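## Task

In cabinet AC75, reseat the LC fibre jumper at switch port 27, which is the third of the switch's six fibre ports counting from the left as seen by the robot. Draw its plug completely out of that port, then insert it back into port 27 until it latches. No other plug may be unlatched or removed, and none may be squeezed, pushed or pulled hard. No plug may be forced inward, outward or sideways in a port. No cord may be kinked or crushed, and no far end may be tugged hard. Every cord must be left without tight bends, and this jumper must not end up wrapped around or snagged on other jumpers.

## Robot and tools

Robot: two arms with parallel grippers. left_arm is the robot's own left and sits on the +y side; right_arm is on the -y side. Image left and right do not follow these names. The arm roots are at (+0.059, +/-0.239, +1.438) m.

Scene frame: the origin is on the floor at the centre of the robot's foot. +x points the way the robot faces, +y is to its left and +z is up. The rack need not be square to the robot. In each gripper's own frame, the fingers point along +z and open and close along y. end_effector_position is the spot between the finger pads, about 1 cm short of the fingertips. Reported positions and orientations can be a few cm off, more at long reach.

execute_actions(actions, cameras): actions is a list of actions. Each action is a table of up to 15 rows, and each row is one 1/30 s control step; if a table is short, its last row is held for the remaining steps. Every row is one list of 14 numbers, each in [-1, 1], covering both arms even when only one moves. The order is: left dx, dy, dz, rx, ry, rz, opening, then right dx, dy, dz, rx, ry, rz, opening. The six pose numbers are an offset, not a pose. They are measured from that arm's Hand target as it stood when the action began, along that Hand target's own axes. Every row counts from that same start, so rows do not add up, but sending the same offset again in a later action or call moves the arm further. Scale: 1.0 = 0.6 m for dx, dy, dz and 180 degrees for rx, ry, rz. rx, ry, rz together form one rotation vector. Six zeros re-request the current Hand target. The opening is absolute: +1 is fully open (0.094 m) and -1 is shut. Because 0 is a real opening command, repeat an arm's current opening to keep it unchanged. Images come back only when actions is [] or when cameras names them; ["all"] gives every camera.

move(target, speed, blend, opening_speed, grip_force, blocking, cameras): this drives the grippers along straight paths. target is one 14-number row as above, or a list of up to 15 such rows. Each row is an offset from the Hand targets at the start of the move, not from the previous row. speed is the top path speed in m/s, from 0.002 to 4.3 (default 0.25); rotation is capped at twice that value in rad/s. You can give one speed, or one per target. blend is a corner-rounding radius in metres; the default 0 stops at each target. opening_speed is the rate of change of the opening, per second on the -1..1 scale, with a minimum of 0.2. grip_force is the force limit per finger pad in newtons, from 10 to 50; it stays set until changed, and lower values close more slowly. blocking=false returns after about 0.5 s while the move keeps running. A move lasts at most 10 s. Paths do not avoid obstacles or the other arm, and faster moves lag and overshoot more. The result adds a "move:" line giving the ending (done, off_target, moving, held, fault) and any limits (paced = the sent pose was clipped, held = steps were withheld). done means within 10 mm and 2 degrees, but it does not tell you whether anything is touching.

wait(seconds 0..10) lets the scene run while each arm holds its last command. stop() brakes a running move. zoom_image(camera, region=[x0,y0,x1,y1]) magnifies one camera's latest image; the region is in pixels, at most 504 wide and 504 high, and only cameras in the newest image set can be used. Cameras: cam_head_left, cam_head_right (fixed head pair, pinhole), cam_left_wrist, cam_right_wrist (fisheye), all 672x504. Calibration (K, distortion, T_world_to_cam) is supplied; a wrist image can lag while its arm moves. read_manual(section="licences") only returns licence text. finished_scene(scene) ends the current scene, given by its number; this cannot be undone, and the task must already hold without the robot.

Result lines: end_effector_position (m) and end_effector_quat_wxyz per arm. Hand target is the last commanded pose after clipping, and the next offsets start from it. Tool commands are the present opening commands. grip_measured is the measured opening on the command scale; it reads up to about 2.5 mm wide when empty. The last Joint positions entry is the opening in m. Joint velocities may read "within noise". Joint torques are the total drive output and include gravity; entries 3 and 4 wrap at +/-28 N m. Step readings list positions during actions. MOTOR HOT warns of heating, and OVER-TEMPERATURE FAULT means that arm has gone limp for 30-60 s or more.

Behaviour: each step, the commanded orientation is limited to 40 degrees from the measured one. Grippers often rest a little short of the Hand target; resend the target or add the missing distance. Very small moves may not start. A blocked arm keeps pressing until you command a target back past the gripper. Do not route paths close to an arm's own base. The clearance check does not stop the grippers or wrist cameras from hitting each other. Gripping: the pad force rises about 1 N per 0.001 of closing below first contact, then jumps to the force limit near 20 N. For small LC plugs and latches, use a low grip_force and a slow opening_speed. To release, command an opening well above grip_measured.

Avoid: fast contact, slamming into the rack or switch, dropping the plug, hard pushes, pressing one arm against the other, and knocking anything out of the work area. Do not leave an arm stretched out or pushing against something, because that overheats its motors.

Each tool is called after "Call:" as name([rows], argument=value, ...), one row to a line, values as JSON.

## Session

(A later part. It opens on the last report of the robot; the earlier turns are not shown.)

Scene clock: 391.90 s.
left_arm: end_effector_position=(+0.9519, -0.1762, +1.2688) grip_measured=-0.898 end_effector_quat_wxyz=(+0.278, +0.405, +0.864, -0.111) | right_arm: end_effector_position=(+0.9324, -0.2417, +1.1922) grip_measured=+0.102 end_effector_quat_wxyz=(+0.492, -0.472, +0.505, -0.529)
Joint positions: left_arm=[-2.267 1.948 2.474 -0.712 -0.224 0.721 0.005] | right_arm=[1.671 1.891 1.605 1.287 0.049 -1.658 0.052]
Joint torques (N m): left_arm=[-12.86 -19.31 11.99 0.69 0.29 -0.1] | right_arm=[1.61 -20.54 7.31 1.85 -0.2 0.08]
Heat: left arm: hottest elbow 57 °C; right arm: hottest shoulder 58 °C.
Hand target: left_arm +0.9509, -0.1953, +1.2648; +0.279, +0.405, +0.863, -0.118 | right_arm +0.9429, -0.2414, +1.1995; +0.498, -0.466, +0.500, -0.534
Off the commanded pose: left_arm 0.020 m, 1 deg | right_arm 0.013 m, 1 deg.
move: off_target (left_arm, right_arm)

Call:
move(target=[0,0,0,0,0,0,-0.9,0.0,0.02,-0.002,-0.003,0,0,0.1], speed=0.03)

Call:
move(target=[0,0,0,0,0,0,-0.9,0.0,0.008,-0.001,0,0,0,-0.1], speed=0.03, opening_speed=0.3, cameras=["cam_left_wrist","cam_right_wrist"])

Scene clock: 398.10 s.
left_arm: end_effector_position=(+0.9519, -0.1762, +1.2688) grip_measured=-0.898 end_effector_quat_wxyz=(+0.278, +0.405, +0.864, -0.111) | right_arm: end_effector_position=(+0.9314, -0.2406, +1.1789) grip_measured=+0.102 end_effector_quat_wxyz=(+0.489, -0.476, +0.508, -0.526)
Joint positions: left_arm=[-2.267 1.948 2.474 -0.712 -0.224 0.721 0.005] | right_arm=[1.671 1.916 1.625 1.282 0.049 -1.658 0.052]
Joint torques (N m): left_arm=[-12.86 -19.31 12.01 0.7 0.29 -0.09] | right_arm=[1.44 -20.84 7.38 1.89 -0.2 0.09]
Heat: left arm: hottest elbow 57 °C; right arm: hottest shoulder 57 °C.
Hand target: left_arm +0.9509, -0.1953, +1.2648; +0.279, +0.405, +0.863, -0.118 | right_arm +0.9425, -0.2414, +1.1875; +0.496, -0.469, +0.502, -0.531
Off the commanded pose: left_arm 0.020 m, 1 deg | right_arm 0.014 m, 1 deg.
move: off_target (left_arm, right_arm)

Scene clock: 399.07 s.
left_arm: end_effector_position=(+0.9519, -0.1762, +1.2688) grip_measured=-0.898 end_effector_quat_wxyz=(+0.278, +0.405, +0.864, -0.111) | right_arm: end_effector_position=(+0.9319, -0.2403, +1.1750) grip_measured=-0.097 end_effector_quat_wxyz=(+0.490, -0.476, +0.507, -0.526)
Joint positions: left_arm=[-2.267 1.948 2.474 -0.712 -0.224 0.721 0.005] | right_arm=[1.671 1.927 1.636 1.282 0.049 -1.658 0.042]
Joint torques (N m): left_arm=[-12.86 -19.08 12.01 0.8 0.29 -0.08] | right_arm=[1.67 -20.37 7.19 1.94 -0.21 0.1]
Heat: left arm: hottest elbow 57 °C; right arm: hottest shoulder 57 °C.
Hand target: left_arm +0.9509, -0.1953, +1.2648; +0.279, +0.405, +0.863, -0.118 | right_arm +0.9422, -0.2414, +1.1827; +0.496, -0.469, +0.502, -0.531
Off the commanded pose: left_arm 0.020 m, 1 deg | right_arm 0.013 m, 1 deg.
move: off_target (left_arm, right_arm)
camera_calibration:
cam_left_wrist: T_world_to_cam=[[-0.758188, -0.652033, 0.00210178, 0.598842], [-0.651975, 0.758069, -0.0161187, 0.78243], [0.00891666, -0.0135913, -0.999868, 1.38487], [0, 0, 0, 1]] pos_world=[0.951811, -0.183849, 1.39604]
cam_right_wrist: T_world_to_cam=[[-0.0280245, 0.0187157, 0.999432, -1.14367], [-0.636365, -0.77138, -0.00339882, 0.416172], [0.770879, -0.636099, 0.0335276, -0.785198], [0, 0, 0, 1]] pos_world=[0.838079, -0.157032, 1.17076]
Images, in order (width x height): cam_left_wrist 672x504, cam_right_wrist 672x504.

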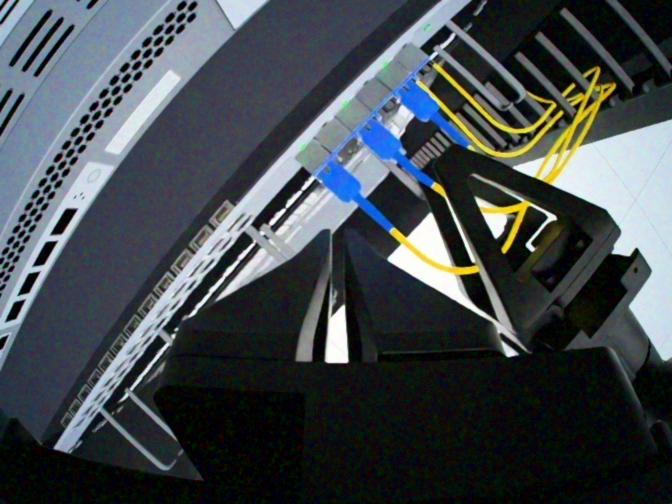

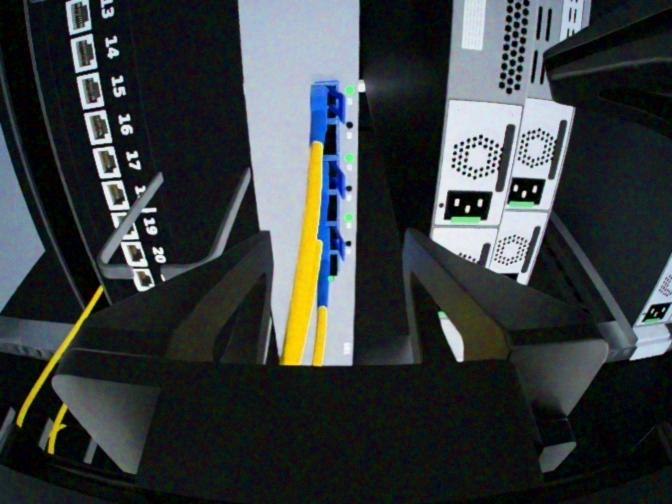

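Call:
zoom_image(camera="cam_left_wrist", region=[330, 90, 500, 240])

Call:
zoom_image(camera="cam_right_wrist", region=[260, 70, 410, 310])

Scaled by 2.965 from the camera's 672x504 image, which has a finer 960x720 frame.

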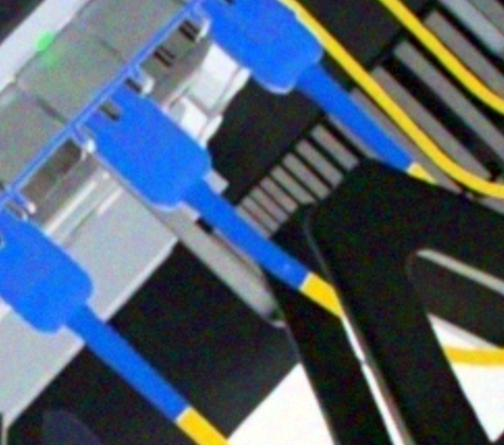

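Scaled by 2.100 from the camera's 672x504 image, which has a finer 960x720 frame.

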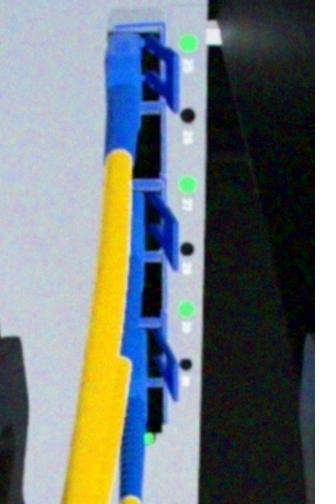

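Call:
move(target=[0,0,0,0,0,0,-0.9,-0.0135,0.0,0,0,0,0,-0.3], speed=0.03, opening_speed=0.3)

Call:
move(target=[0,0,0,0,0,0,-0.9,-0.004,0.0,0,0,0,0,-0.5], speed=0.03, opening_speed=0.3, cameras=["cam_left_wrist","cam_right_wrist"])

Call:
zoom_image(camera="cam_left_wrist", region=[330, 90, 480, 240])

Call:
zoom_image(camera="cam_right_wrist", region=[250, 70, 400, 310])

Scene clock: 463.47 s.
left_arm: end_effector_position=(+0.9519, -0.1762, +1.2688) grip_measured=-0.898 end_effector_quat_wxyz=(+0.278, +0.405, +0.864, -0.111) | right_arm: end_effector_position=(+0.9317, -0.2385, +1.1745) grip_measured=-0.297 end_effector_quat_wxyz=(+0.490, -0.475, +0.508, -0.525)
Joint positions: left_arm=[-2.267 1.948 2.474 -0.712 -0.224 0.721 0.005] | right_arm=[1.674 1.928 1.636 1.282 0.05 -1.658 0.033]
Joint torques (N m): left_arm=[-13.16 -19.31 12.01 0.66 0.31 -0.1] | right_arm=[2.43 -20.25 7.45 1.89 0.01 0]
Heat: left arm: hottest elbow 58 °C; right arm: hottest shoulder 58 °C.
Hand target: left_arm +0.9509, -0.1953, +1.2648; +0.279, +0.405, +0.863, -0.118 | right_arm +0.9427, -0.2331, +1.1827; +0.496, -0.469, +0.502, -0.531
Off the commanded pose: left_arm 0.020 m, 1 deg | right_arm 0.015 m, 1 deg.
move: off_target (left_arm, right_arm)

Scene clock: 464.43 s.
left_arm: end_effector_position=(+0.9519, -0.1762, +1.2688) grip_measured=-0.898 end_effector_quat_wxyz=(+0.278, +0.405, +0.864, -0.111) | right_arm: end_effector_position=(+0.9328, -0.2365, +1.1754) grip_measured=-0.497 end_effector_quat_wxyz=(+0.491, -0.474, +0.508, -0.526)
Joint positions: left_arm=[-2.267 1.948 2.474 -0.712 -0.224 0.721 0.005] | right_arm=[1.678 1.929 1.64 1.282 0.052 -1.66 0.024]
Joint torques (N m): left_arm=[-13.27 -19.14 11.93 0.73 0.29 -0.11] | right_arm=[2.32 -20.42 7.24 1.87 0 0]
Heat: left arm: hottest elbow 58 °C; right arm: hottest shoulder 57 °C.
Hand target: left_arm +0.9509, -0.1953, +1.2648; +0.279, +0.405, +0.863, -0.118 | right_arm +0.9429, -0.2309, +1.1826; +0.496, -0.469, +0.502, -0.531
Off the commanded pose: left_arm 0.020 m, 1 deg | right_arm 0.014 m, 1 deg.
move: off_target (left_arm, right_arm)
camera_calibration:
cam_left_wrist: T_world_to_cam=[[-0.758188, -0.652033, 0.00210178, 0.598842], [-0.651975, 0.758069, -0.0161187, 0.78243], [0.00891666, -0.0135913, -0.999868, 1.38487], [0, 0, 0, 1]] pos_world=[0.951811, -0.183849, 1.39604]
cam_right_wrist: T_world_to_cam=[[-0.0302523, 0.015879, 0.999416, -1.14267], [-0.636176, -0.771512, -0.00699907, 0.423719], [0.77095, -0.636017, 0.0334419, -0.783435], [0, 0, 0, 1]] pos_world=[0.838981, -0.153229, 1.17116]
Images, in order (width x height): cam_left_wrist 672x504, cam_right_wrist 672x504.

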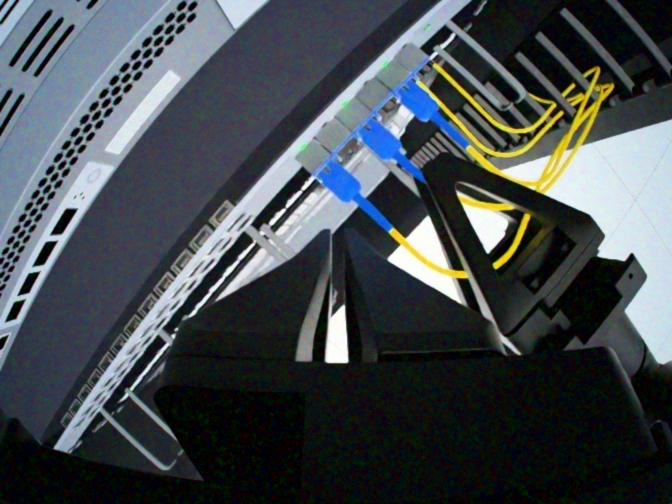

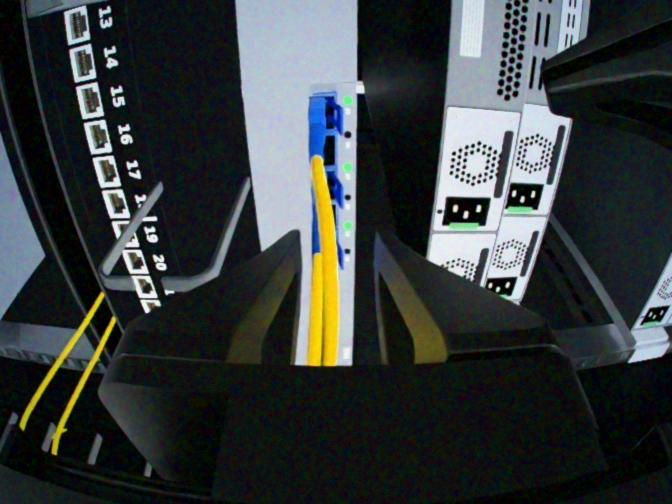

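Scaled by 3.360 from the camera's 672x504 image, which has a finer 960x720 frame.

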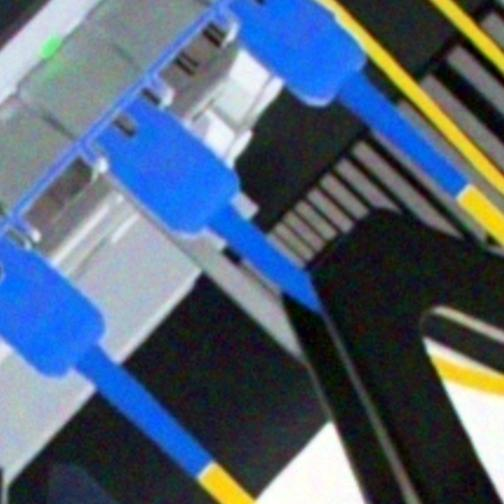

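Scaled by 2.100 from the camera's 672x504 image, which has a finer 960x720 frame.

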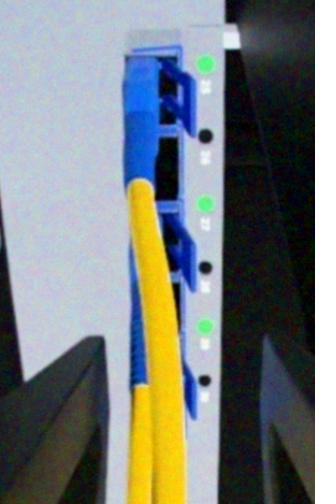

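Call:
execute_actions(actions=[], cameras=["cam_left_wrist","cam_right_wrist"])

Call:
zoom_image(camera="cam_left_wrist", region=[330, 90, 480, 240])

Call:
zoom_image(camera="cam_right_wrist", region=[220, 130, 440, 330])

Scene clock: 497.80 s.
left_arm: end_effector_position=(+0.9519, -0.1762, +1.2688) grip_measured=-0.898 end_effector_quat_wxyz=(+0.278, +0.405, +0.864, -0.111) | right_arm: end_effector_position=(+0.9328, -0.2365, +1.1754) grip_measured=-0.498 end_effector_quat_wxyz=(+0.491, -0.474, +0.508, -0.526)
Joint positions: left_arm=[-2.267 1.948 2.474 -0.712 -0.224 0.721 0.005] | right_arm=[1.678 1.929 1.64 1.282 0.052 -1.66 0.024]
Joint velocities: within noise
Joint torques (N m): left_arm=[-13.1 -19.37 11.97 0.69 0.29 -0.08] | right_arm=[2.37 -20.48 7.24 1.94 0.01 -0.01]
Heat: left arm: hottest elbow 58 °C; right arm: hottest shoulder 52 °C.
Hand target: left_arm +0.9509, -0.1953, +1.2648; +0.279, +0.405, +0.863, -0.118 | right_arm +0.9429, -0.2309, +1.1826; +0.496, -0.469, +0.502, -0.531
Tool commands: left_gripper/opening=-0.9 right_gripper/opening=-0.5
Off the commanded pose: left_arm 0.020 m, 1 deg | right_arm 0.014 m, 1 deg.
camera_calibration:
cam_left_wrist: T_world_to_cam=[[-0.758188, -0.652033, 0.00210178, 0.598842], [-0.651975, 0.758069, -0.0161187, 0.78243], [0.00891666, -0.0135913, -0.999868, 1.38487], [0, 0, 0, 1]] pos_world=[0.951811, -0.183849, 1.39604]
cam_right_wrist: T_world_to_cam=[[-0.0302523, 0.015879, 0.999416, -1.14267], [-0.636176, -0.771512, -0.00699907, 0.423719], [0.77095, -0.636017, 0.0334419, -0.783435], [0, 0, 0, 1]] pos_world=[0.838981, -0.153229, 1.17116]
Images, in order (width x height): cam_left_wrist 672x504, cam_right_wrist 672x504.

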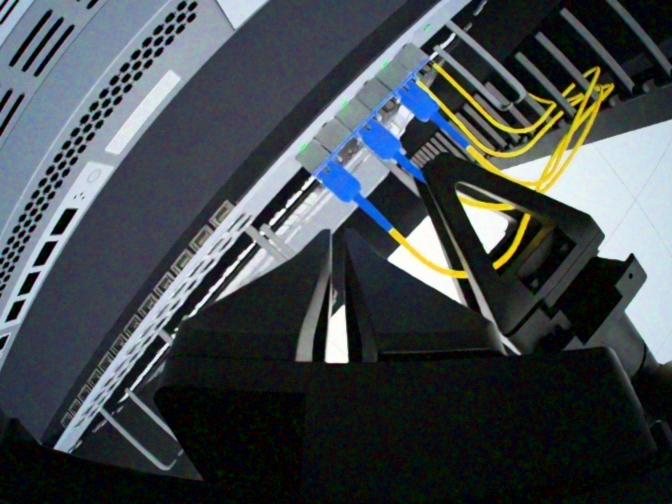

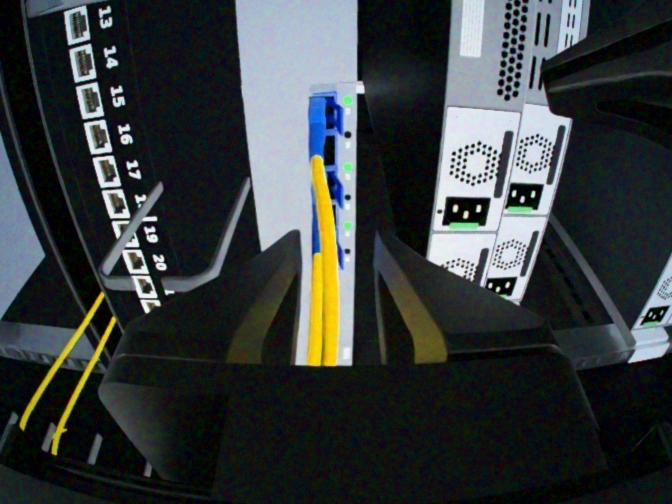

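Scaled by 3.360 from the camera's 672x504 image, which has a finer 960x720 frame.

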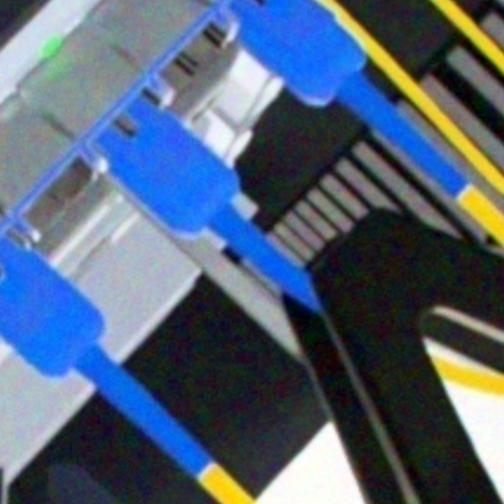

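Scaled by 2.291 from the camera's 672x504 image, which has a finer 960x720 frame.

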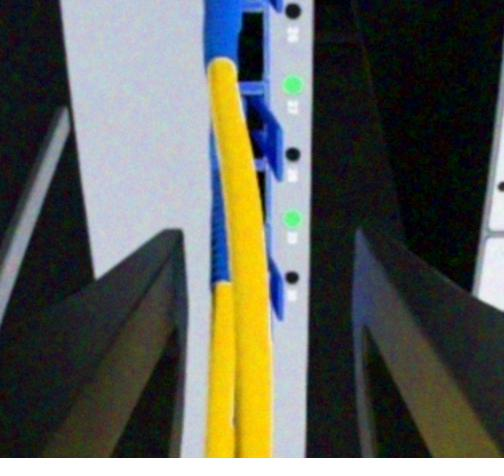

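Call:
move(target=[0,0,0,0,0,0,-0.9,-0.008,0,0,0,0,0,-0.6], speed=0.03, grip_force=[50,20])

Scene clock: 513.57 s.
left_arm: end_effector_position=(+0.9519, -0.1762, +1.2688) grip_measured=-0.898 end_effector_quat_wxyz=(+0.278, +0.405, +0.864, -0.111) | right_arm: end_effector_position=(+0.9324, -0.2313, +1.1746) grip_measured=-0.598 end_effector_quat_wxyz=(+0.491, -0.475, +0.508, -0.525)
Joint positions: left_arm=[-2.267 1.948 2.474 -0.712 -0.224 0.721 0.005] | right_arm=[1.686 1.93 1.64 1.282 0.056 -1.667 0.019]
Joint torques (N m): left_arm=[-12.81 -19.08 11.93 0.68 0.34 -0.09] | right_arm=[2.43 -20.13 7.41 1.84 0.03 0.01]
Heat: left arm: hottest elbow 58 °C; right arm: hottest shoulder 52 °C.
Hand target: left_arm +0.9509, -0.1953, +1.2648; +0.279, +0.405, +0.863, -0.118 | right_arm +0.9432, -0.2262, +1.1825; +0.496, -0.469, +0.502, -0.531
Off the commanded pose: left_arm 0.020 m, 1 deg | right_arm 0.014 m, 1 deg.
grip_force (N): 50, 20
move: off_target (left_arm, right_arm)

Call:
move(target=[0,0,0,0,0,0,-0.9,0,0,0.017,0,0,0,-0.6], speed=0.04, cameras=["cam_left_wrist","cam_right_wrist"])

Call:
zoom_image(camera="cam_left_wrist", region=[330, 90, 480, 240])

Call:
zoom_image(camera="cam_right_wrist", region=[220, 130, 440, 330])

Scene clock: 529.43 s.
left_arm: end_effector_position=(+0.9519, -0.1762, +1.2688) grip_measured=-0.898 end_effector_quat_wxyz=(+0.278, +0.405, +0.864, -0.111) | right_arm: end_effector_position=(+0.9429, -0.2315, +1.1758) grip_measured=-0.598 end_effector_quat_wxyz=(+0.491, -0.474, +0.508, -0.526)
Joint positions: left_arm=[-2.267 1.948 2.474 -0.712 -0.224 0.721 0.005] | right_arm=[1.686 1.938 1.676 1.255 0.056 -1.667 0.019]
Joint torques (N m): left_arm=[-13.16 -19.08 11.95 0.72 0.3 -0.09] | right_arm=[2.43 -20.72 7.68 1.8 0.02 0.01]
Heat: left arm: hottest elbow 58 °C; right arm: hottest shoulder 54 °C.
Hand target: left_arm +0.9509, -0.1953, +1.2648; +0.279, +0.405, +0.863, -0.118 | right_arm +0.9533, -0.2269, +1.1830; +0.496, -0.469, +0.502, -0.531
Off the commanded pose: left_arm 0.020 m, 1 deg | right_arm 0.014 m, 1 deg.
grip_force (N): 50, 20
move: off_target (left_arm, right_arm)
camera_calibration:
cam_left_wrist: T_world_to_cam=[[-0.758188, -0.652033, 0.00210178, 0.598842], [-0.651975, 0.758069, -0.0161187, 0.78243], [0.00891666, -0.0135913, -0.999868, 1.38487], [0, 0, 0, 1]] pos_world=[0.951811, -0.183849, 1.39604]
cam_right_wrist: T_world_to_cam=[[-0.0307284, 0.0156184, 0.999406, -1.14246], [-0.635995, -0.771656, -0.00749548, 0.434412], [0.771081, -0.635848, 0.033645, -0.788379], [0, 0, 0, 1]] pos_world=[0.849082, -0.148228, 1.17156]
Images, in order (width x height): cam_left_wrist 672x504, cam_right_wrist 672x504.

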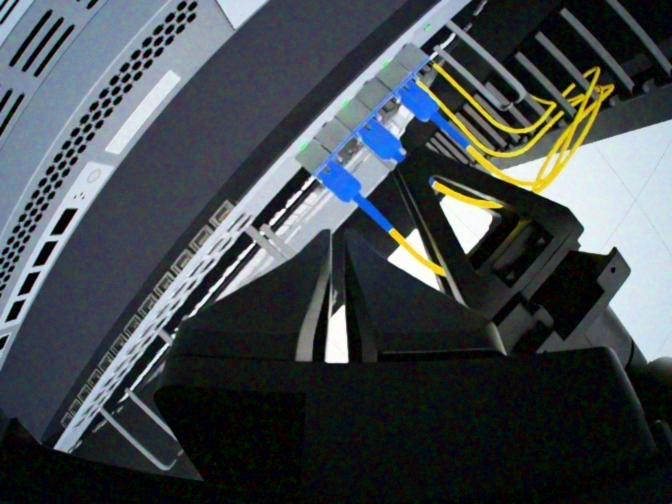

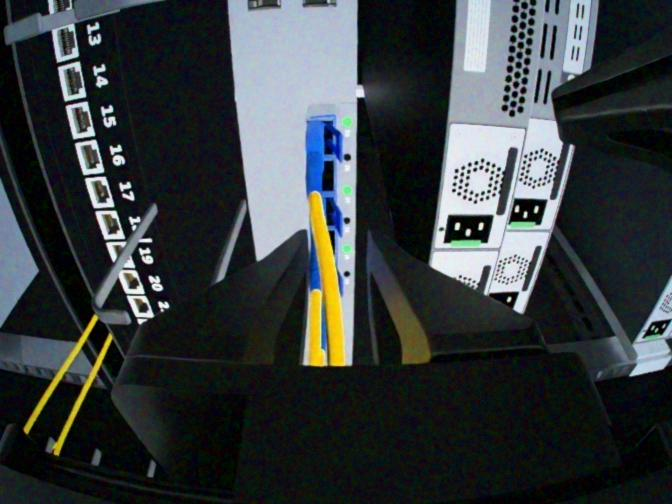

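Scaled by 3.360 from the camera's 672x504 image, which has a finer 960x720 frame.

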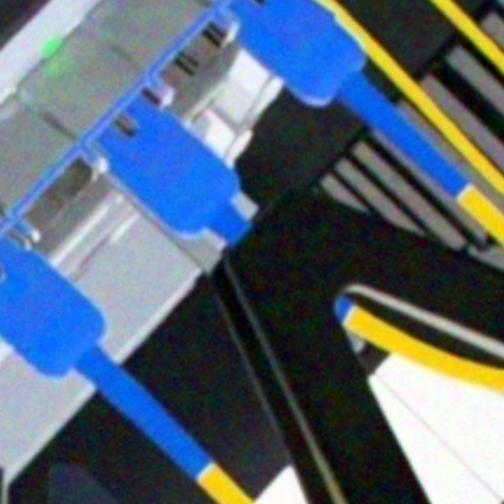

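Scaled by 2.291 from the camera's 672x504 image, which has a finer 960x720 frame.

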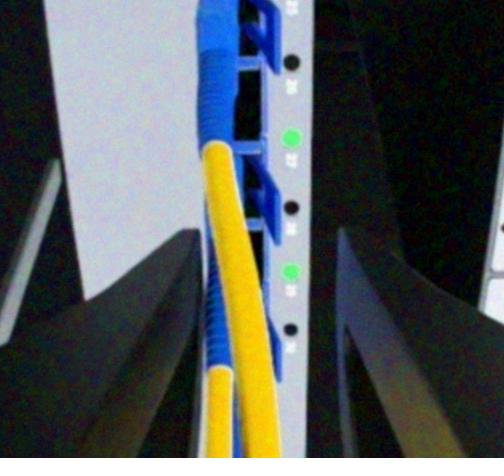

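Call:
move(target=[0,0,0,0,0,0,-0.9,0.001,0.001,0.017,0,0,0,-0.6], speed=0.04, cameras=["cam_left_wrist","cam_right_wrist"])

Call:
zoom_image(camera="cam_left_wrist", region=[330, 90, 480, 240])

Call:
zoom_image(camera="cam_right_wrist", region=[220, 130, 440, 330])

Scene clock: 544.57 s.
left_arm: end_effector_position=(+0.9519, -0.1762, +1.2688) grip_measured=-0.898 end_effector_quat_wxyz=(+0.278, +0.405, +0.864, -0.111) | right_arm: end_effector_position=(+0.9527, -0.2315, +1.1750) grip_measured=-0.598 end_effector_quat_wxyz=(+0.491, -0.475, +0.508, -0.525)
Joint positions: left_arm=[-2.267 1.948 2.474 -0.712 -0.224 0.721 0.005] | right_arm=[1.686 1.949 1.714 1.227 0.056 -1.667 0.019]
Joint torques (N m): left_arm=[-13.16 -19.25 12.03 0.77 0.32 -0.05] | right_arm=[2.02 -20.66 7.94 1.84 -0.08 -0.01]
Heat: left arm: hottest elbow 58 °C; right arm: hottest shoulder 54 °C.
Hand target: left_arm +0.9509, -0.1953, +1.2648; +0.279, +0.405, +0.863, -0.118 | right_arm +0.9635, -0.2282, +1.1830; +0.496, -0.469, +0.502, -0.531
Off the commanded pose: left_arm 0.020 m, 1 deg | right_arm 0.014 m, 1 deg.
grip_force (N): 50, 20
move: off_target (left_arm, right_arm)
camera_calibration:
cam_left_wrist: T_world_to_cam=[[-0.758188, -0.652033, 0.00210178, 0.598842], [-0.651975, 0.758069, -0.0161187, 0.78243], [0.00891666, -0.0135913, -0.999868, 1.38487], [0, 0, 0, 1]] pos_world=[0.951811, -0.183849, 1.39604]
cam_right_wrist: T_world_to_cam=[[-0.0292463, 0.0156802, 0.999449, -1.14277], [-0.635916, -0.771731, -0.00650085, 0.439317], [0.771204, -0.635756, 0.0325416, -0.794774], [0, 0, 0, 1]] pos_world=[0.85888, -0.148329, 1.17086]
Images, in order (width x height): cam_left_wrist 672x504, cam_right_wrist 672x504.

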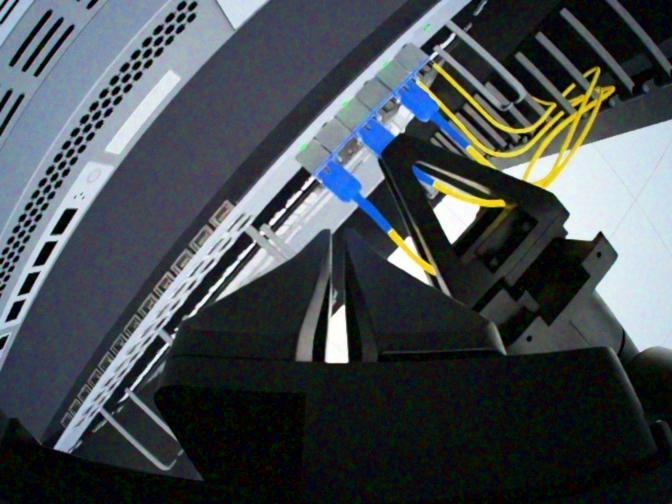

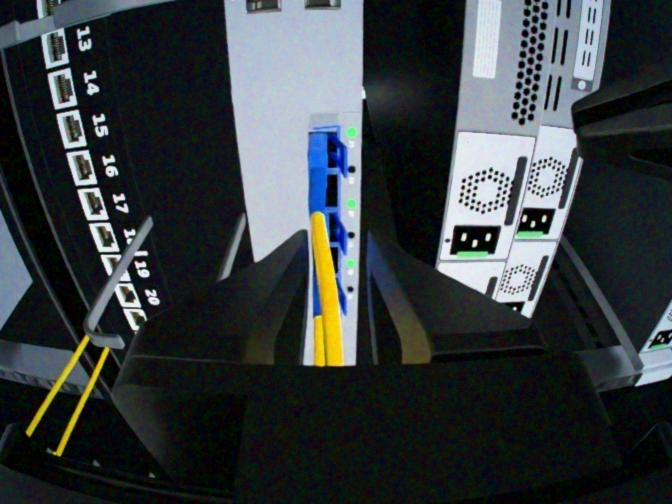

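Scaled by 3.360 from the camera's 672x504 image, which has a finer 960x720 frame.

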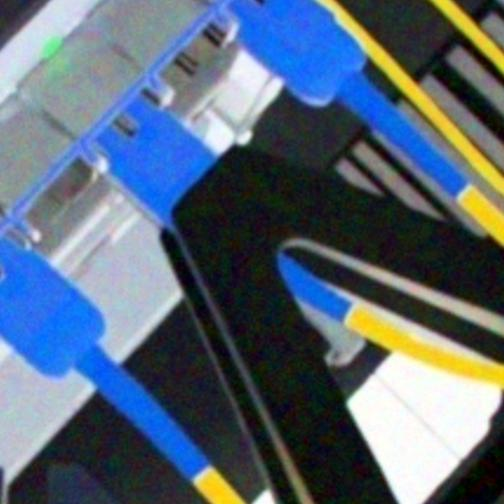

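Scaled by 2.291 from the camera's 672x504 image, which has a finer 960x720 frame.

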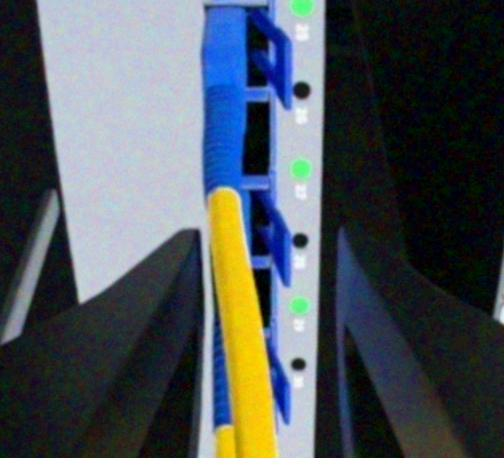

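Call:
move(target=[0,0,0,0,0,0,-0.9,0.004,0.001,0.014,0,0,0,-0.6], speed=0.03, cameras=["cam_left_wrist","cam_right_wrist"])

Call:
zoom_image(camera="cam_left_wrist", region=[345, 100, 415, 170])

Call:
zoom_image(camera="cam_right_wrist", region=[270, 180, 390, 310])

Scene clock: 557.17 s.
left_arm: end_effector_position=(+0.9519, -0.1762, +1.2688) grip_measured=-0.898 end_effector_quat_wxyz=(+0.278, +0.405, +0.864, -0.111) | right_arm: end_effector_position=(+0.9602, -0.2315, +1.1739) grip_measured=-0.598 end_effector_quat_wxyz=(+0.490, -0.475, +0.508, -0.525)
Joint positions: left_arm=[-2.267 1.948 2.474 -0.712 -0.224 0.721 0.005] | right_arm=[1.686 1.958 1.744 1.204 0.056 -1.667 0.019]
Joint torques (N m): left_arm=[-13.22 -18.9 11.97 0.69 0.29 -0.09] | right_arm=[2.02 -20.84 8.31 1.88 -0.12 0.07]
Heat: left arm: hottest elbow 58 °C; right arm: hottest shoulder 56 °C.
Hand target: left_arm +0.9509, -0.1953, +1.2648; +0.279, +0.405, +0.863, -0.118 | right_arm +0.9717, -0.2311, +1.1828; +0.496, -0.469, +0.502, -0.531
Off the commanded pose: left_arm 0.020 m, 1 deg | right_arm 0.015 m, 1 deg.
grip_force (N): 50, 20
move: off_target (left_arm, right_arm)
camera_calibration:
cam_left_wrist: T_world_to_cam=[[-0.758188, -0.652033, 0.00210178, 0.598842], [-0.651975, 0.758069, -0.0161187, 0.78243], [0.00891666, -0.0135913, -0.999868, 1.38487], [0, 0, 0, 1]] pos_world=[0.951811, -0.183849, 1.39604]
cam_right_wrist: T_world_to_cam=[[-0.0269694, 0.0156012, 0.999515, -1.14382], [-0.635796, -0.77184, -0.00510789, 0.442344], [0.771386, -0.635625, 0.0307352, -0.798414], [0, 0, 0, 1]] pos_world=[0.866278, -0.148228, 1.17006]
Images, in order (width x height): cam_left_wrist 672x504, cam_right_wrist 672x504.

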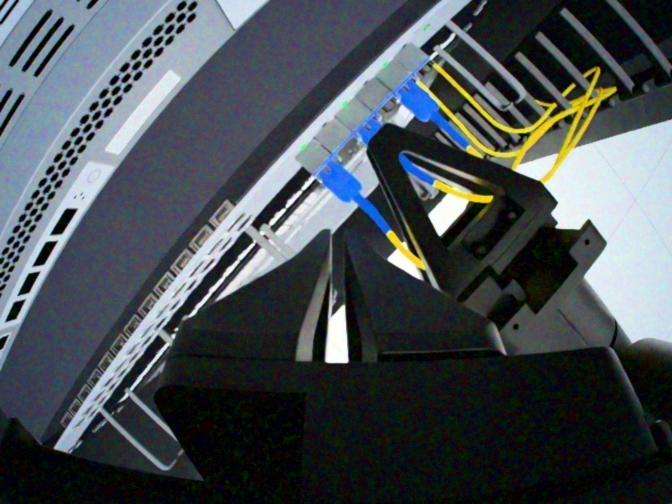

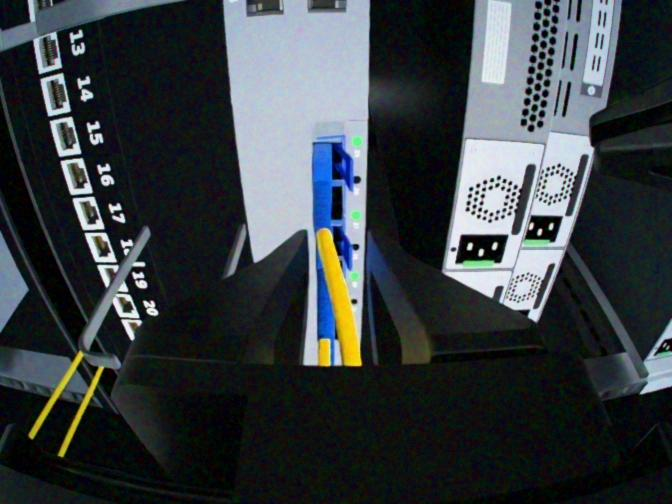

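Scaled by 7.200 from the camera's 672x504 image, which has a finer 960x720 frame.

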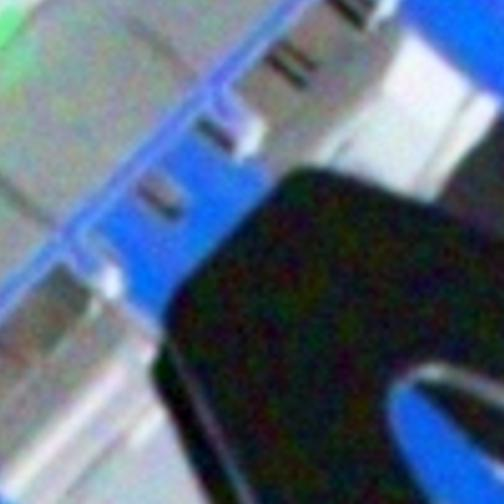

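Scaled by 3.877 from the camera's 672x504 image, which has a finer 960x720 frame.

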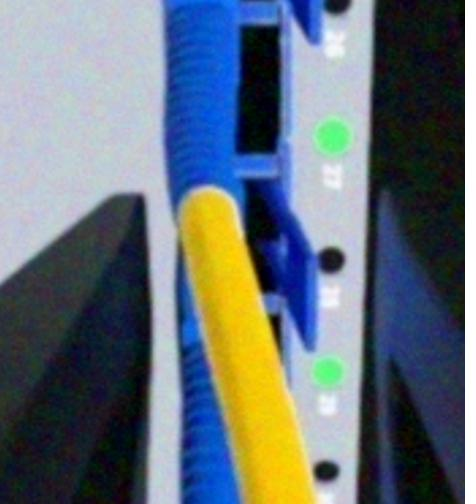

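Call:
move(target=[0,0,0,0,0,0,-0.9,0.006,0.002,0.003,0,0,0,-0.6], speed=0.03)

Scene clock: 566.90 s.
left_arm: end_effector_position=(+0.9519, -0.1762, +1.2688) grip_measured=-0.898 end_effector_quat_wxyz=(+0.278, +0.405, +0.864, -0.111) | right_arm: end_effector_position=(+0.9617, -0.2314, +1.1729) grip_measured=-0.598 end_effector_quat_wxyz=(+0.490, -0.476, +0.509, -0.525)
Joint positions: left_arm=[-2.267 1.948 2.474 -0.712 -0.224 0.721 0.005] | right_arm=[1.686 1.962 1.752 1.199 0.056 -1.667 0.019]
Joint torques (N m): left_arm=[-13.16 -19.37 11.97 0.73 0.29 -0.08] | right_arm=[1.32 -20.84 8.32 1.99 -0.28 0.1]
Heat: left arm: hottest elbow 58 °C; right arm: hottest shoulder 57 °C.
Hand target: left_arm +0.9509, -0.1953, +1.2648; +0.279, +0.405, +0.863, -0.118 | right_arm +0.9733, -0.2348, +1.1817; +0.496, -0.469, +0.502, -0.531
Off the commanded pose: left_arm 0.020 m, 1 deg | right_arm 0.015 m, 1 deg.
grip_force (N): 50, 20
move: off_target (left_arm, right_arm)

Call:
move(target=[0,0,0,0,0,0,-0.9,0.006,0.002,0.004,0,0,0,-0.6], speed=0.03)

Scene clock: 571.13 s.
left_arm: end_effector_position=(+0.9519, -0.1762, +1.2688) grip_measured=-0.898 end_effector_quat_wxyz=(+0.278, +0.405, +0.864, -0.111) | right_arm: end_effector_position=(+0.9641, -0.2332, +1.1721) grip_measured=-0.598 end_effector_quat_wxyz=(+0.490, -0.476, +0.508, -0.525)
Joint positions: left_arm=[-2.267 1.948 2.474 -0.712 -0.224 0.721 0.005] | right_arm=[1.683 1.966 1.762 1.193 0.054 -1.667 0.019]
Joint torques (N m): left_arm=[-12.98 -19.43 11.99 0.7 0.3 -0.09] | right_arm=[1.2 -21.25 8.46 1.83 -0.31 0.15]
Heat: left arm: hottest elbow 58 °C; right arm: hottest shoulder 56 °C.
Hand target: left_arm +0.9509, -0.1953, +1.2648; +0.279, +0.405, +0.863, -0.118 | right_arm +0.9756, -0.2384, +1.1808; +0.496, -0.469, +0.502, -0.531
Off the commanded pose: left_arm 0.020 m, 1 deg | right_arm 0.015 m, 1 deg.
grip_force (N): 50, 20
move: off_target (left_arm, right_arm)

Call:
move(target=[0,0,0,0,0,0,-0.9,0.003,0.006,0.005,-0.003,0,0,-0.6], speed=0.03, cameras=["cam_left_wrist","cam_right_wrist"])

Call:
zoom_image(camera="cam_left_wrist", region=[345, 100, 415, 170])

Call:
zoom_image(camera="cam_right_wrist", region=[270, 180, 390, 310])

Scene clock: 580.10 s.
left_arm: end_effector_position=(+0.9519, -0.1762, +1.2688) grip_measured=-0.898 end_effector_quat_wxyz=(+0.278, +0.405, +0.864, -0.111) | right_arm: end_effector_position=(+0.9674, -0.2351, +1.1696) grip_measured=-0.598 end_effector_quat_wxyz=(+0.487, -0.479, +0.509, -0.524)
Joint positions: left_arm=[-2.267 1.948 2.474 -0.712 -0.224 0.721 0.005] | right_arm=[1.679 1.971 1.776 1.176 0.053 -1.666 0.019]
Joint torques (N m): left_arm=[-12.81 -19.49 11.95 0.68 0.3 -0.1] | right_arm=[1.32 -21.19 8.43 1.87 -0.31 0.14]
Heat: left arm: hottest elbow 59 °C; right arm: hottest shoulder 55 °C.
Hand target: left_arm +0.9509, -0.1953, +1.2648; +0.279, +0.405, +0.863, -0.118 | right_arm +0.9786, -0.2406, +1.1774; +0.494, -0.471, +0.505, -0.529
Off the commanded pose: left_arm 0.020 m, 1 deg | right_arm 0.015 m, 1 deg.
grip_force (N): 50, 20
move: off_target (left_arm, right_arm)
camera_calibration:
cam_left_wrist: T_world_to_cam=[[-0.758188, -0.652033, 0.00210178, 0.598842], [-0.651975, 0.758069, -0.0161187, 0.78243], [0.00891666, -0.0135913, -0.999868, 1.38487], [0, 0, 0, 1]] pos_world=[0.951811, -0.183849, 1.39604]
cam_right_wrist: T_world_to_cam=[[-0.0186038, 0.0194168, 0.999638, -1.14654], [-0.63528, -0.772276, 0.00317764, 0.433858], [0.772058, -0.634991, 0.0267023, -0.801984], [0, 0, 0, 1]] pos_world=[0.873469, -0.151932, 1.16616]
Images, in order (width x height): cam_left_wrist 672x504, cam_right_wrist 672x504.

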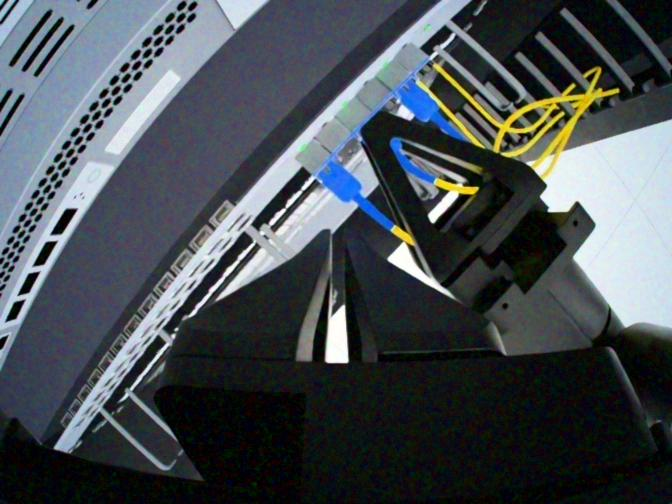

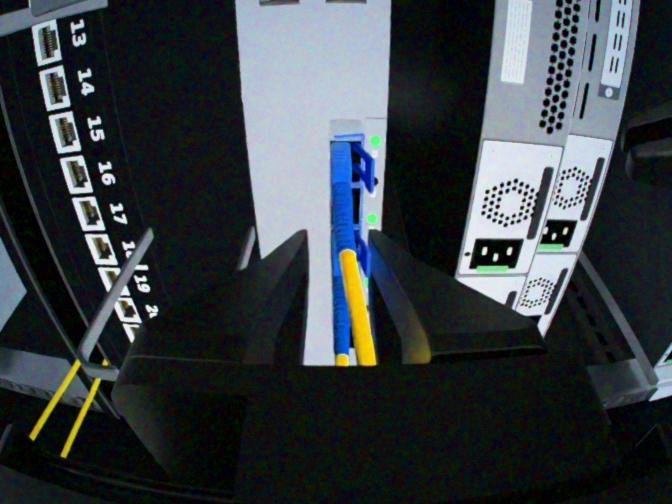

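Scaled by 7.200 from the camera's 672x504 image, which has a finer 960x720 frame.

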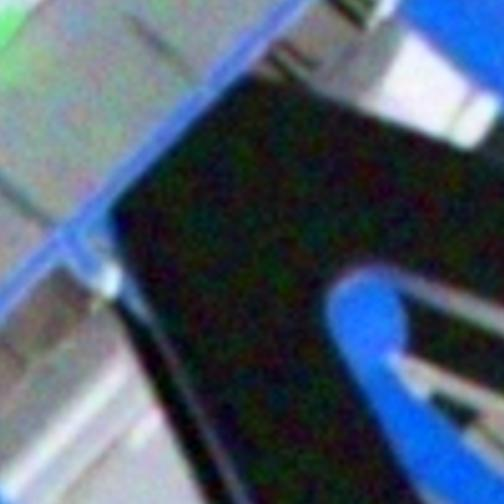

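Scaled by 3.877 from the camera's 672x504 image, which has a finer 960x720 frame.

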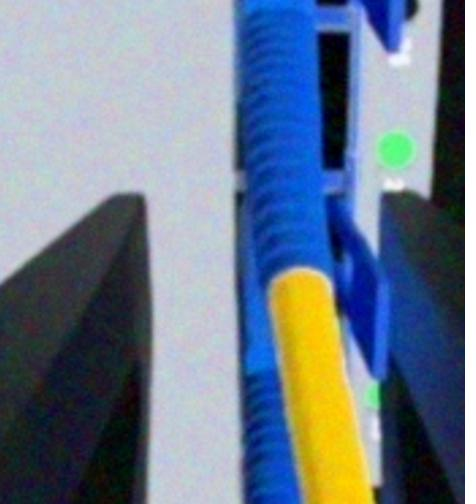

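Call:
move(target=[0,0,0,0,0,0,-0.9,0,0,0,0,0,0,-0.8], speed=0.03, opening_speed=0.2, cameras=["cam_right_wrist"])

Call:
zoom_image(camera="cam_right_wrist", region=[270, 180, 390, 310])

Scene clock: 599.70 s.
left_arm: end_effector_position=(+0.9519, -0.1762, +1.2688) grip_measured=-0.898 end_effector_quat_wxyz=(+0.278, +0.405, +0.864, -0.111) | right_arm: end_effector_position=(+0.9696, -0.2352, +1.1718) grip_measured=-0.796 end_effector_quat_wxyz=(+0.489, -0.477, +0.508, -0.525)
Joint positions: left_arm=[-2.267 1.948 2.474 -0.712 -0.224 0.721 0.005] | right_arm=[1.679 1.971 1.783 1.174 0.052 -1.665 0.01]
Joint torques (N m): left_arm=[-13.16 -19.6 11.99 0.68 0.3 -0.09] | right_arm=[1.44 -21.13 8.13 1.83 -0.26 0.18]
Heat: left arm: hottest elbow 59 °C; right arm: hottest shoulder 53 °C.
Hand target: left_arm +0.9509, -0.1953, +1.2648; +0.279, +0.405, +0.863, -0.118 | right_arm +0.9786, -0.2405, +1.1774; +0.494, -0.471, +0.505, -0.529
Off the commanded pose: left_arm 0.020 m, 1 deg | right_arm 0.012 m, 1 deg.
grip_force (N): 50, 20
move: off_target (left_arm, right_arm)
camera_calibration:
cam_right_wrist: T_world_to_cam=[[-0.0236659, 0.018796, 0.999543, -1.14384], [-0.635002, -0.77251, -0.000507995, 0.439125], [0.772148, -0.634724, 0.0302177, -0.808004], [0, 0, 0, 1]] pos_world=[0.875674, -0.152132, 1.16796]
Images, in order (width x height): cam_right_wrist 672x504.

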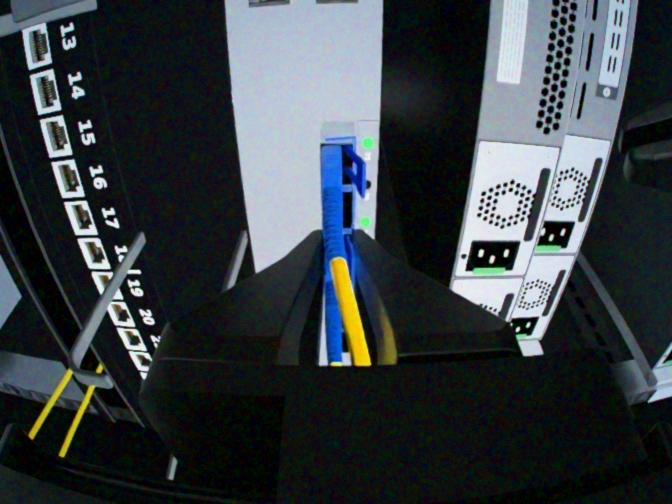

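Scaled by 3.877 from the camera's 672x504 image, which has a finer 960x720 frame.

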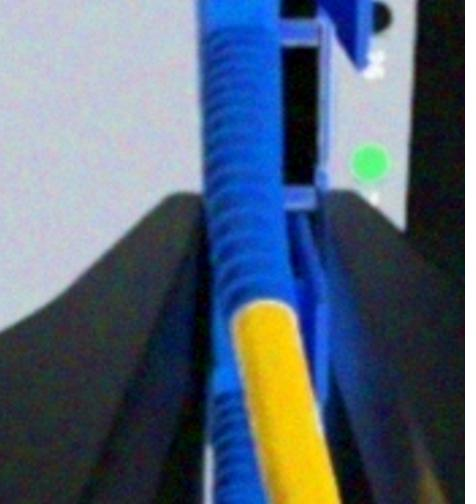

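Call:
move(target=[0,0,0,0,0,0,-0.9,0,0.003,-0.003,0,0,0,-0.87], speed=0.03, opening_speed=0.2, cameras=["cam_left_wrist","cam_right_wrist"])

Call:
zoom_image(camera="cam_right_wrist", region=[270, 180, 390, 310])

Call:
zoom_image(camera="cam_left_wrist", region=[330, 90, 480, 240])

Scene clock: 607.20 s.
left_arm: end_effector_position=(+0.9519, -0.1762, +1.2688) grip_measured=-0.898 end_effector_quat_wxyz=(+0.278, +0.405, +0.864, -0.111) | right_arm: end_effector_position=(+0.9695, -0.2352, +1.1715) grip_measured=-0.809 end_effector_quat_wxyz=(+0.489, -0.477, +0.508, -0.524)
Joint positions: left_arm=[-2.267 1.948 2.474 -0.712 -0.224 0.721 0.005] | right_arm=[1.679 1.972 1.783 1.174 0.052 -1.665 0.009]
Joint torques (N m): left_arm=[-13.22 -19.43 12.01 0.77 0.31 -0.09] | right_arm=[1.2 -21.01 7.94 2.04 -0.31 0.17]
Heat: left arm: hottest elbow 59 °C; right arm: hottest shoulder 53 °C.
Hand target: left_arm +0.9509, -0.1953, +1.2648; +0.279, +0.405, +0.863, -0.118 | right_arm +0.9769, -0.2404, +1.1754; +0.494, -0.471, +0.505, -0.529
Off the commanded pose: left_arm 0.020 m, 1 deg | right_arm 0.010 m, 1 deg.
grip_force (N): 50, 20
move: off_target (left_arm)
camera_calibration:
cam_left_wrist: T_world_to_cam=[[-0.758188, -0.652033, 0.00210178, 0.598842], [-0.651975, 0.758069, -0.0161187, 0.78243], [0.00891666, -0.0135913, -0.999868, 1.38487], [0, 0, 0, 1]] pos_world=[0.951811, -0.183849, 1.39604]
cam_right_wrist: T_world_to_cam=[[-0.0233083, 0.018755, 0.999552, -1.14398], [-0.634956, -0.772548, -0.000310798, 0.438799], [0.772196, -0.634679, 0.0299154, -0.807463], [0, 0, 0, 1]] pos_world=[0.875474, -0.152032, 1.16776]
Images, in order (width x height): cam_left_wrist 672x504, cam_right_wrist 672x504.

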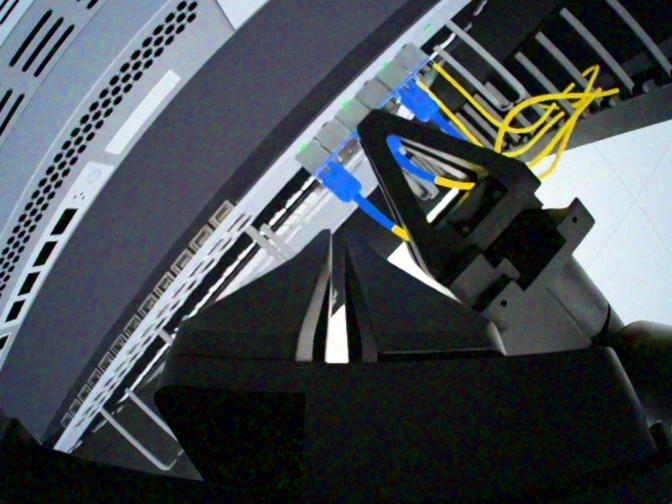

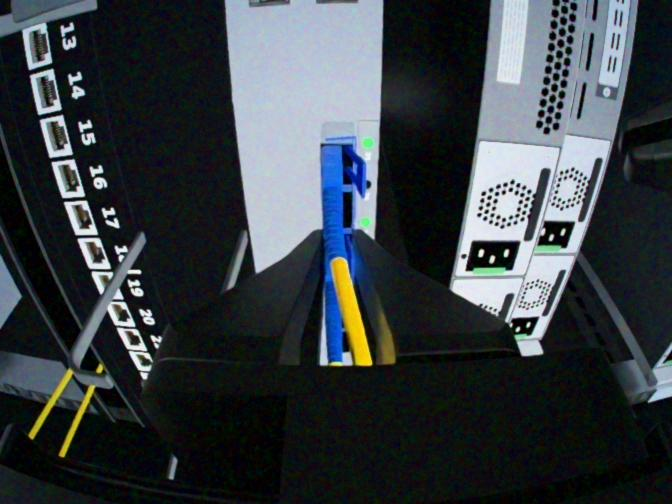

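Scaled by 3.877 from the camera's 672x504 image, which has a finer 960x720 frame.

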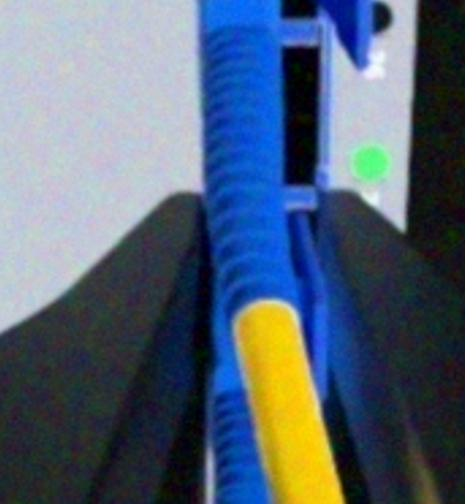

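Scaled by 3.360 from the camera's 672x504 image, which has a finer 960x720 frame.

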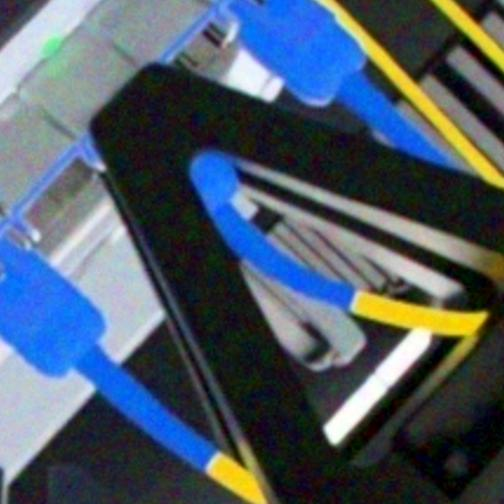

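Call:
move(target=[0,0,0,0,0,0,-0.9,0,0,-0.003,0,0,0,-0.9], speed=0.03, opening_speed=0.2, grip_force=[50, 28], cameras=["cam_right_wrist"])

Call:
zoom_image(camera="cam_right_wrist", region=[270, 180, 390, 310])

Scene clock: 625.20 s.
left_arm: end_effector_position=(+0.9519, -0.1762, +1.2688) grip_measured=-0.898 end_effector_quat_wxyz=(+0.278, +0.405, +0.864, -0.111) | right_arm: end_effector_position=(+0.9695, -0.2352, +1.1715) grip_measured=-0.816 end_effector_quat_wxyz=(+0.489, -0.477, +0.508, -0.524)
Joint positions: left_arm=[-2.267 1.948 2.474 -0.712 -0.224 0.721 0.005] | right_arm=[1.679 1.972 1.783 1.174 0.052 -1.665 0.009]
Joint torques (N m): left_arm=[-12.81 -19.19 11.99 0.72 0.29 -0.1] | right_arm=[1.38 -20.89 7.41 2.21 -0.26 0.16]
Heat: left arm: hottest elbow 59 °C; right arm: hottest shoulder 53 °C.
Hand target: left_arm +0.9509, -0.1953, +1.2648; +0.279, +0.405, +0.863, -0.118 | right_arm +0.9751, -0.2403, +1.1753; +0.494, -0.471, +0.505, -0.529
Off the commanded pose: left_arm 0.020 m, 1 deg | right_arm 0.008 m, 1 deg.
grip_force (N): 50, 28
move: off_target (left_arm)
camera_calibration:
cam_right_wrist: T_world_to_cam=[[-0.0233083, 0.018755, 0.999552, -1.14398], [-0.634956, -0.772548, -0.000310798, 0.438799], [0.772196, -0.634679, 0.0299154, -0.807463], [0, 0, 0, 1]] pos_world=[0.875474, -0.152032, 1.16776]
Images, in order (width x height): cam_right_wrist 672x504.

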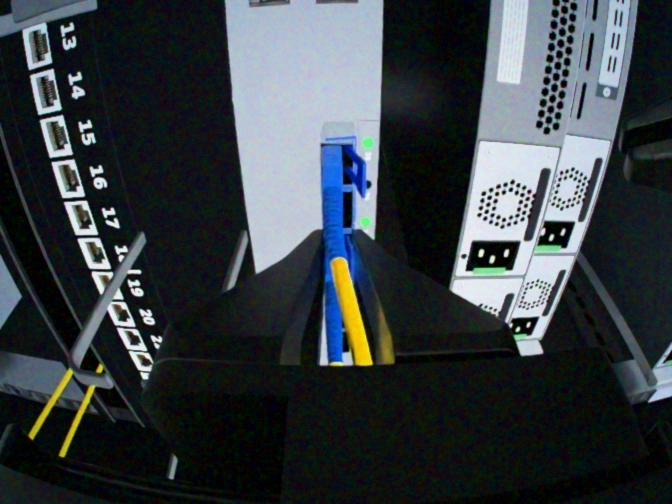

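Scaled by 3.877 from the camera's 672x504 image, which has a finer 960x720 frame.

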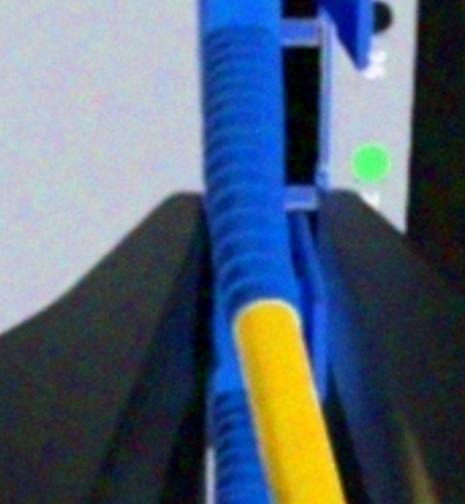

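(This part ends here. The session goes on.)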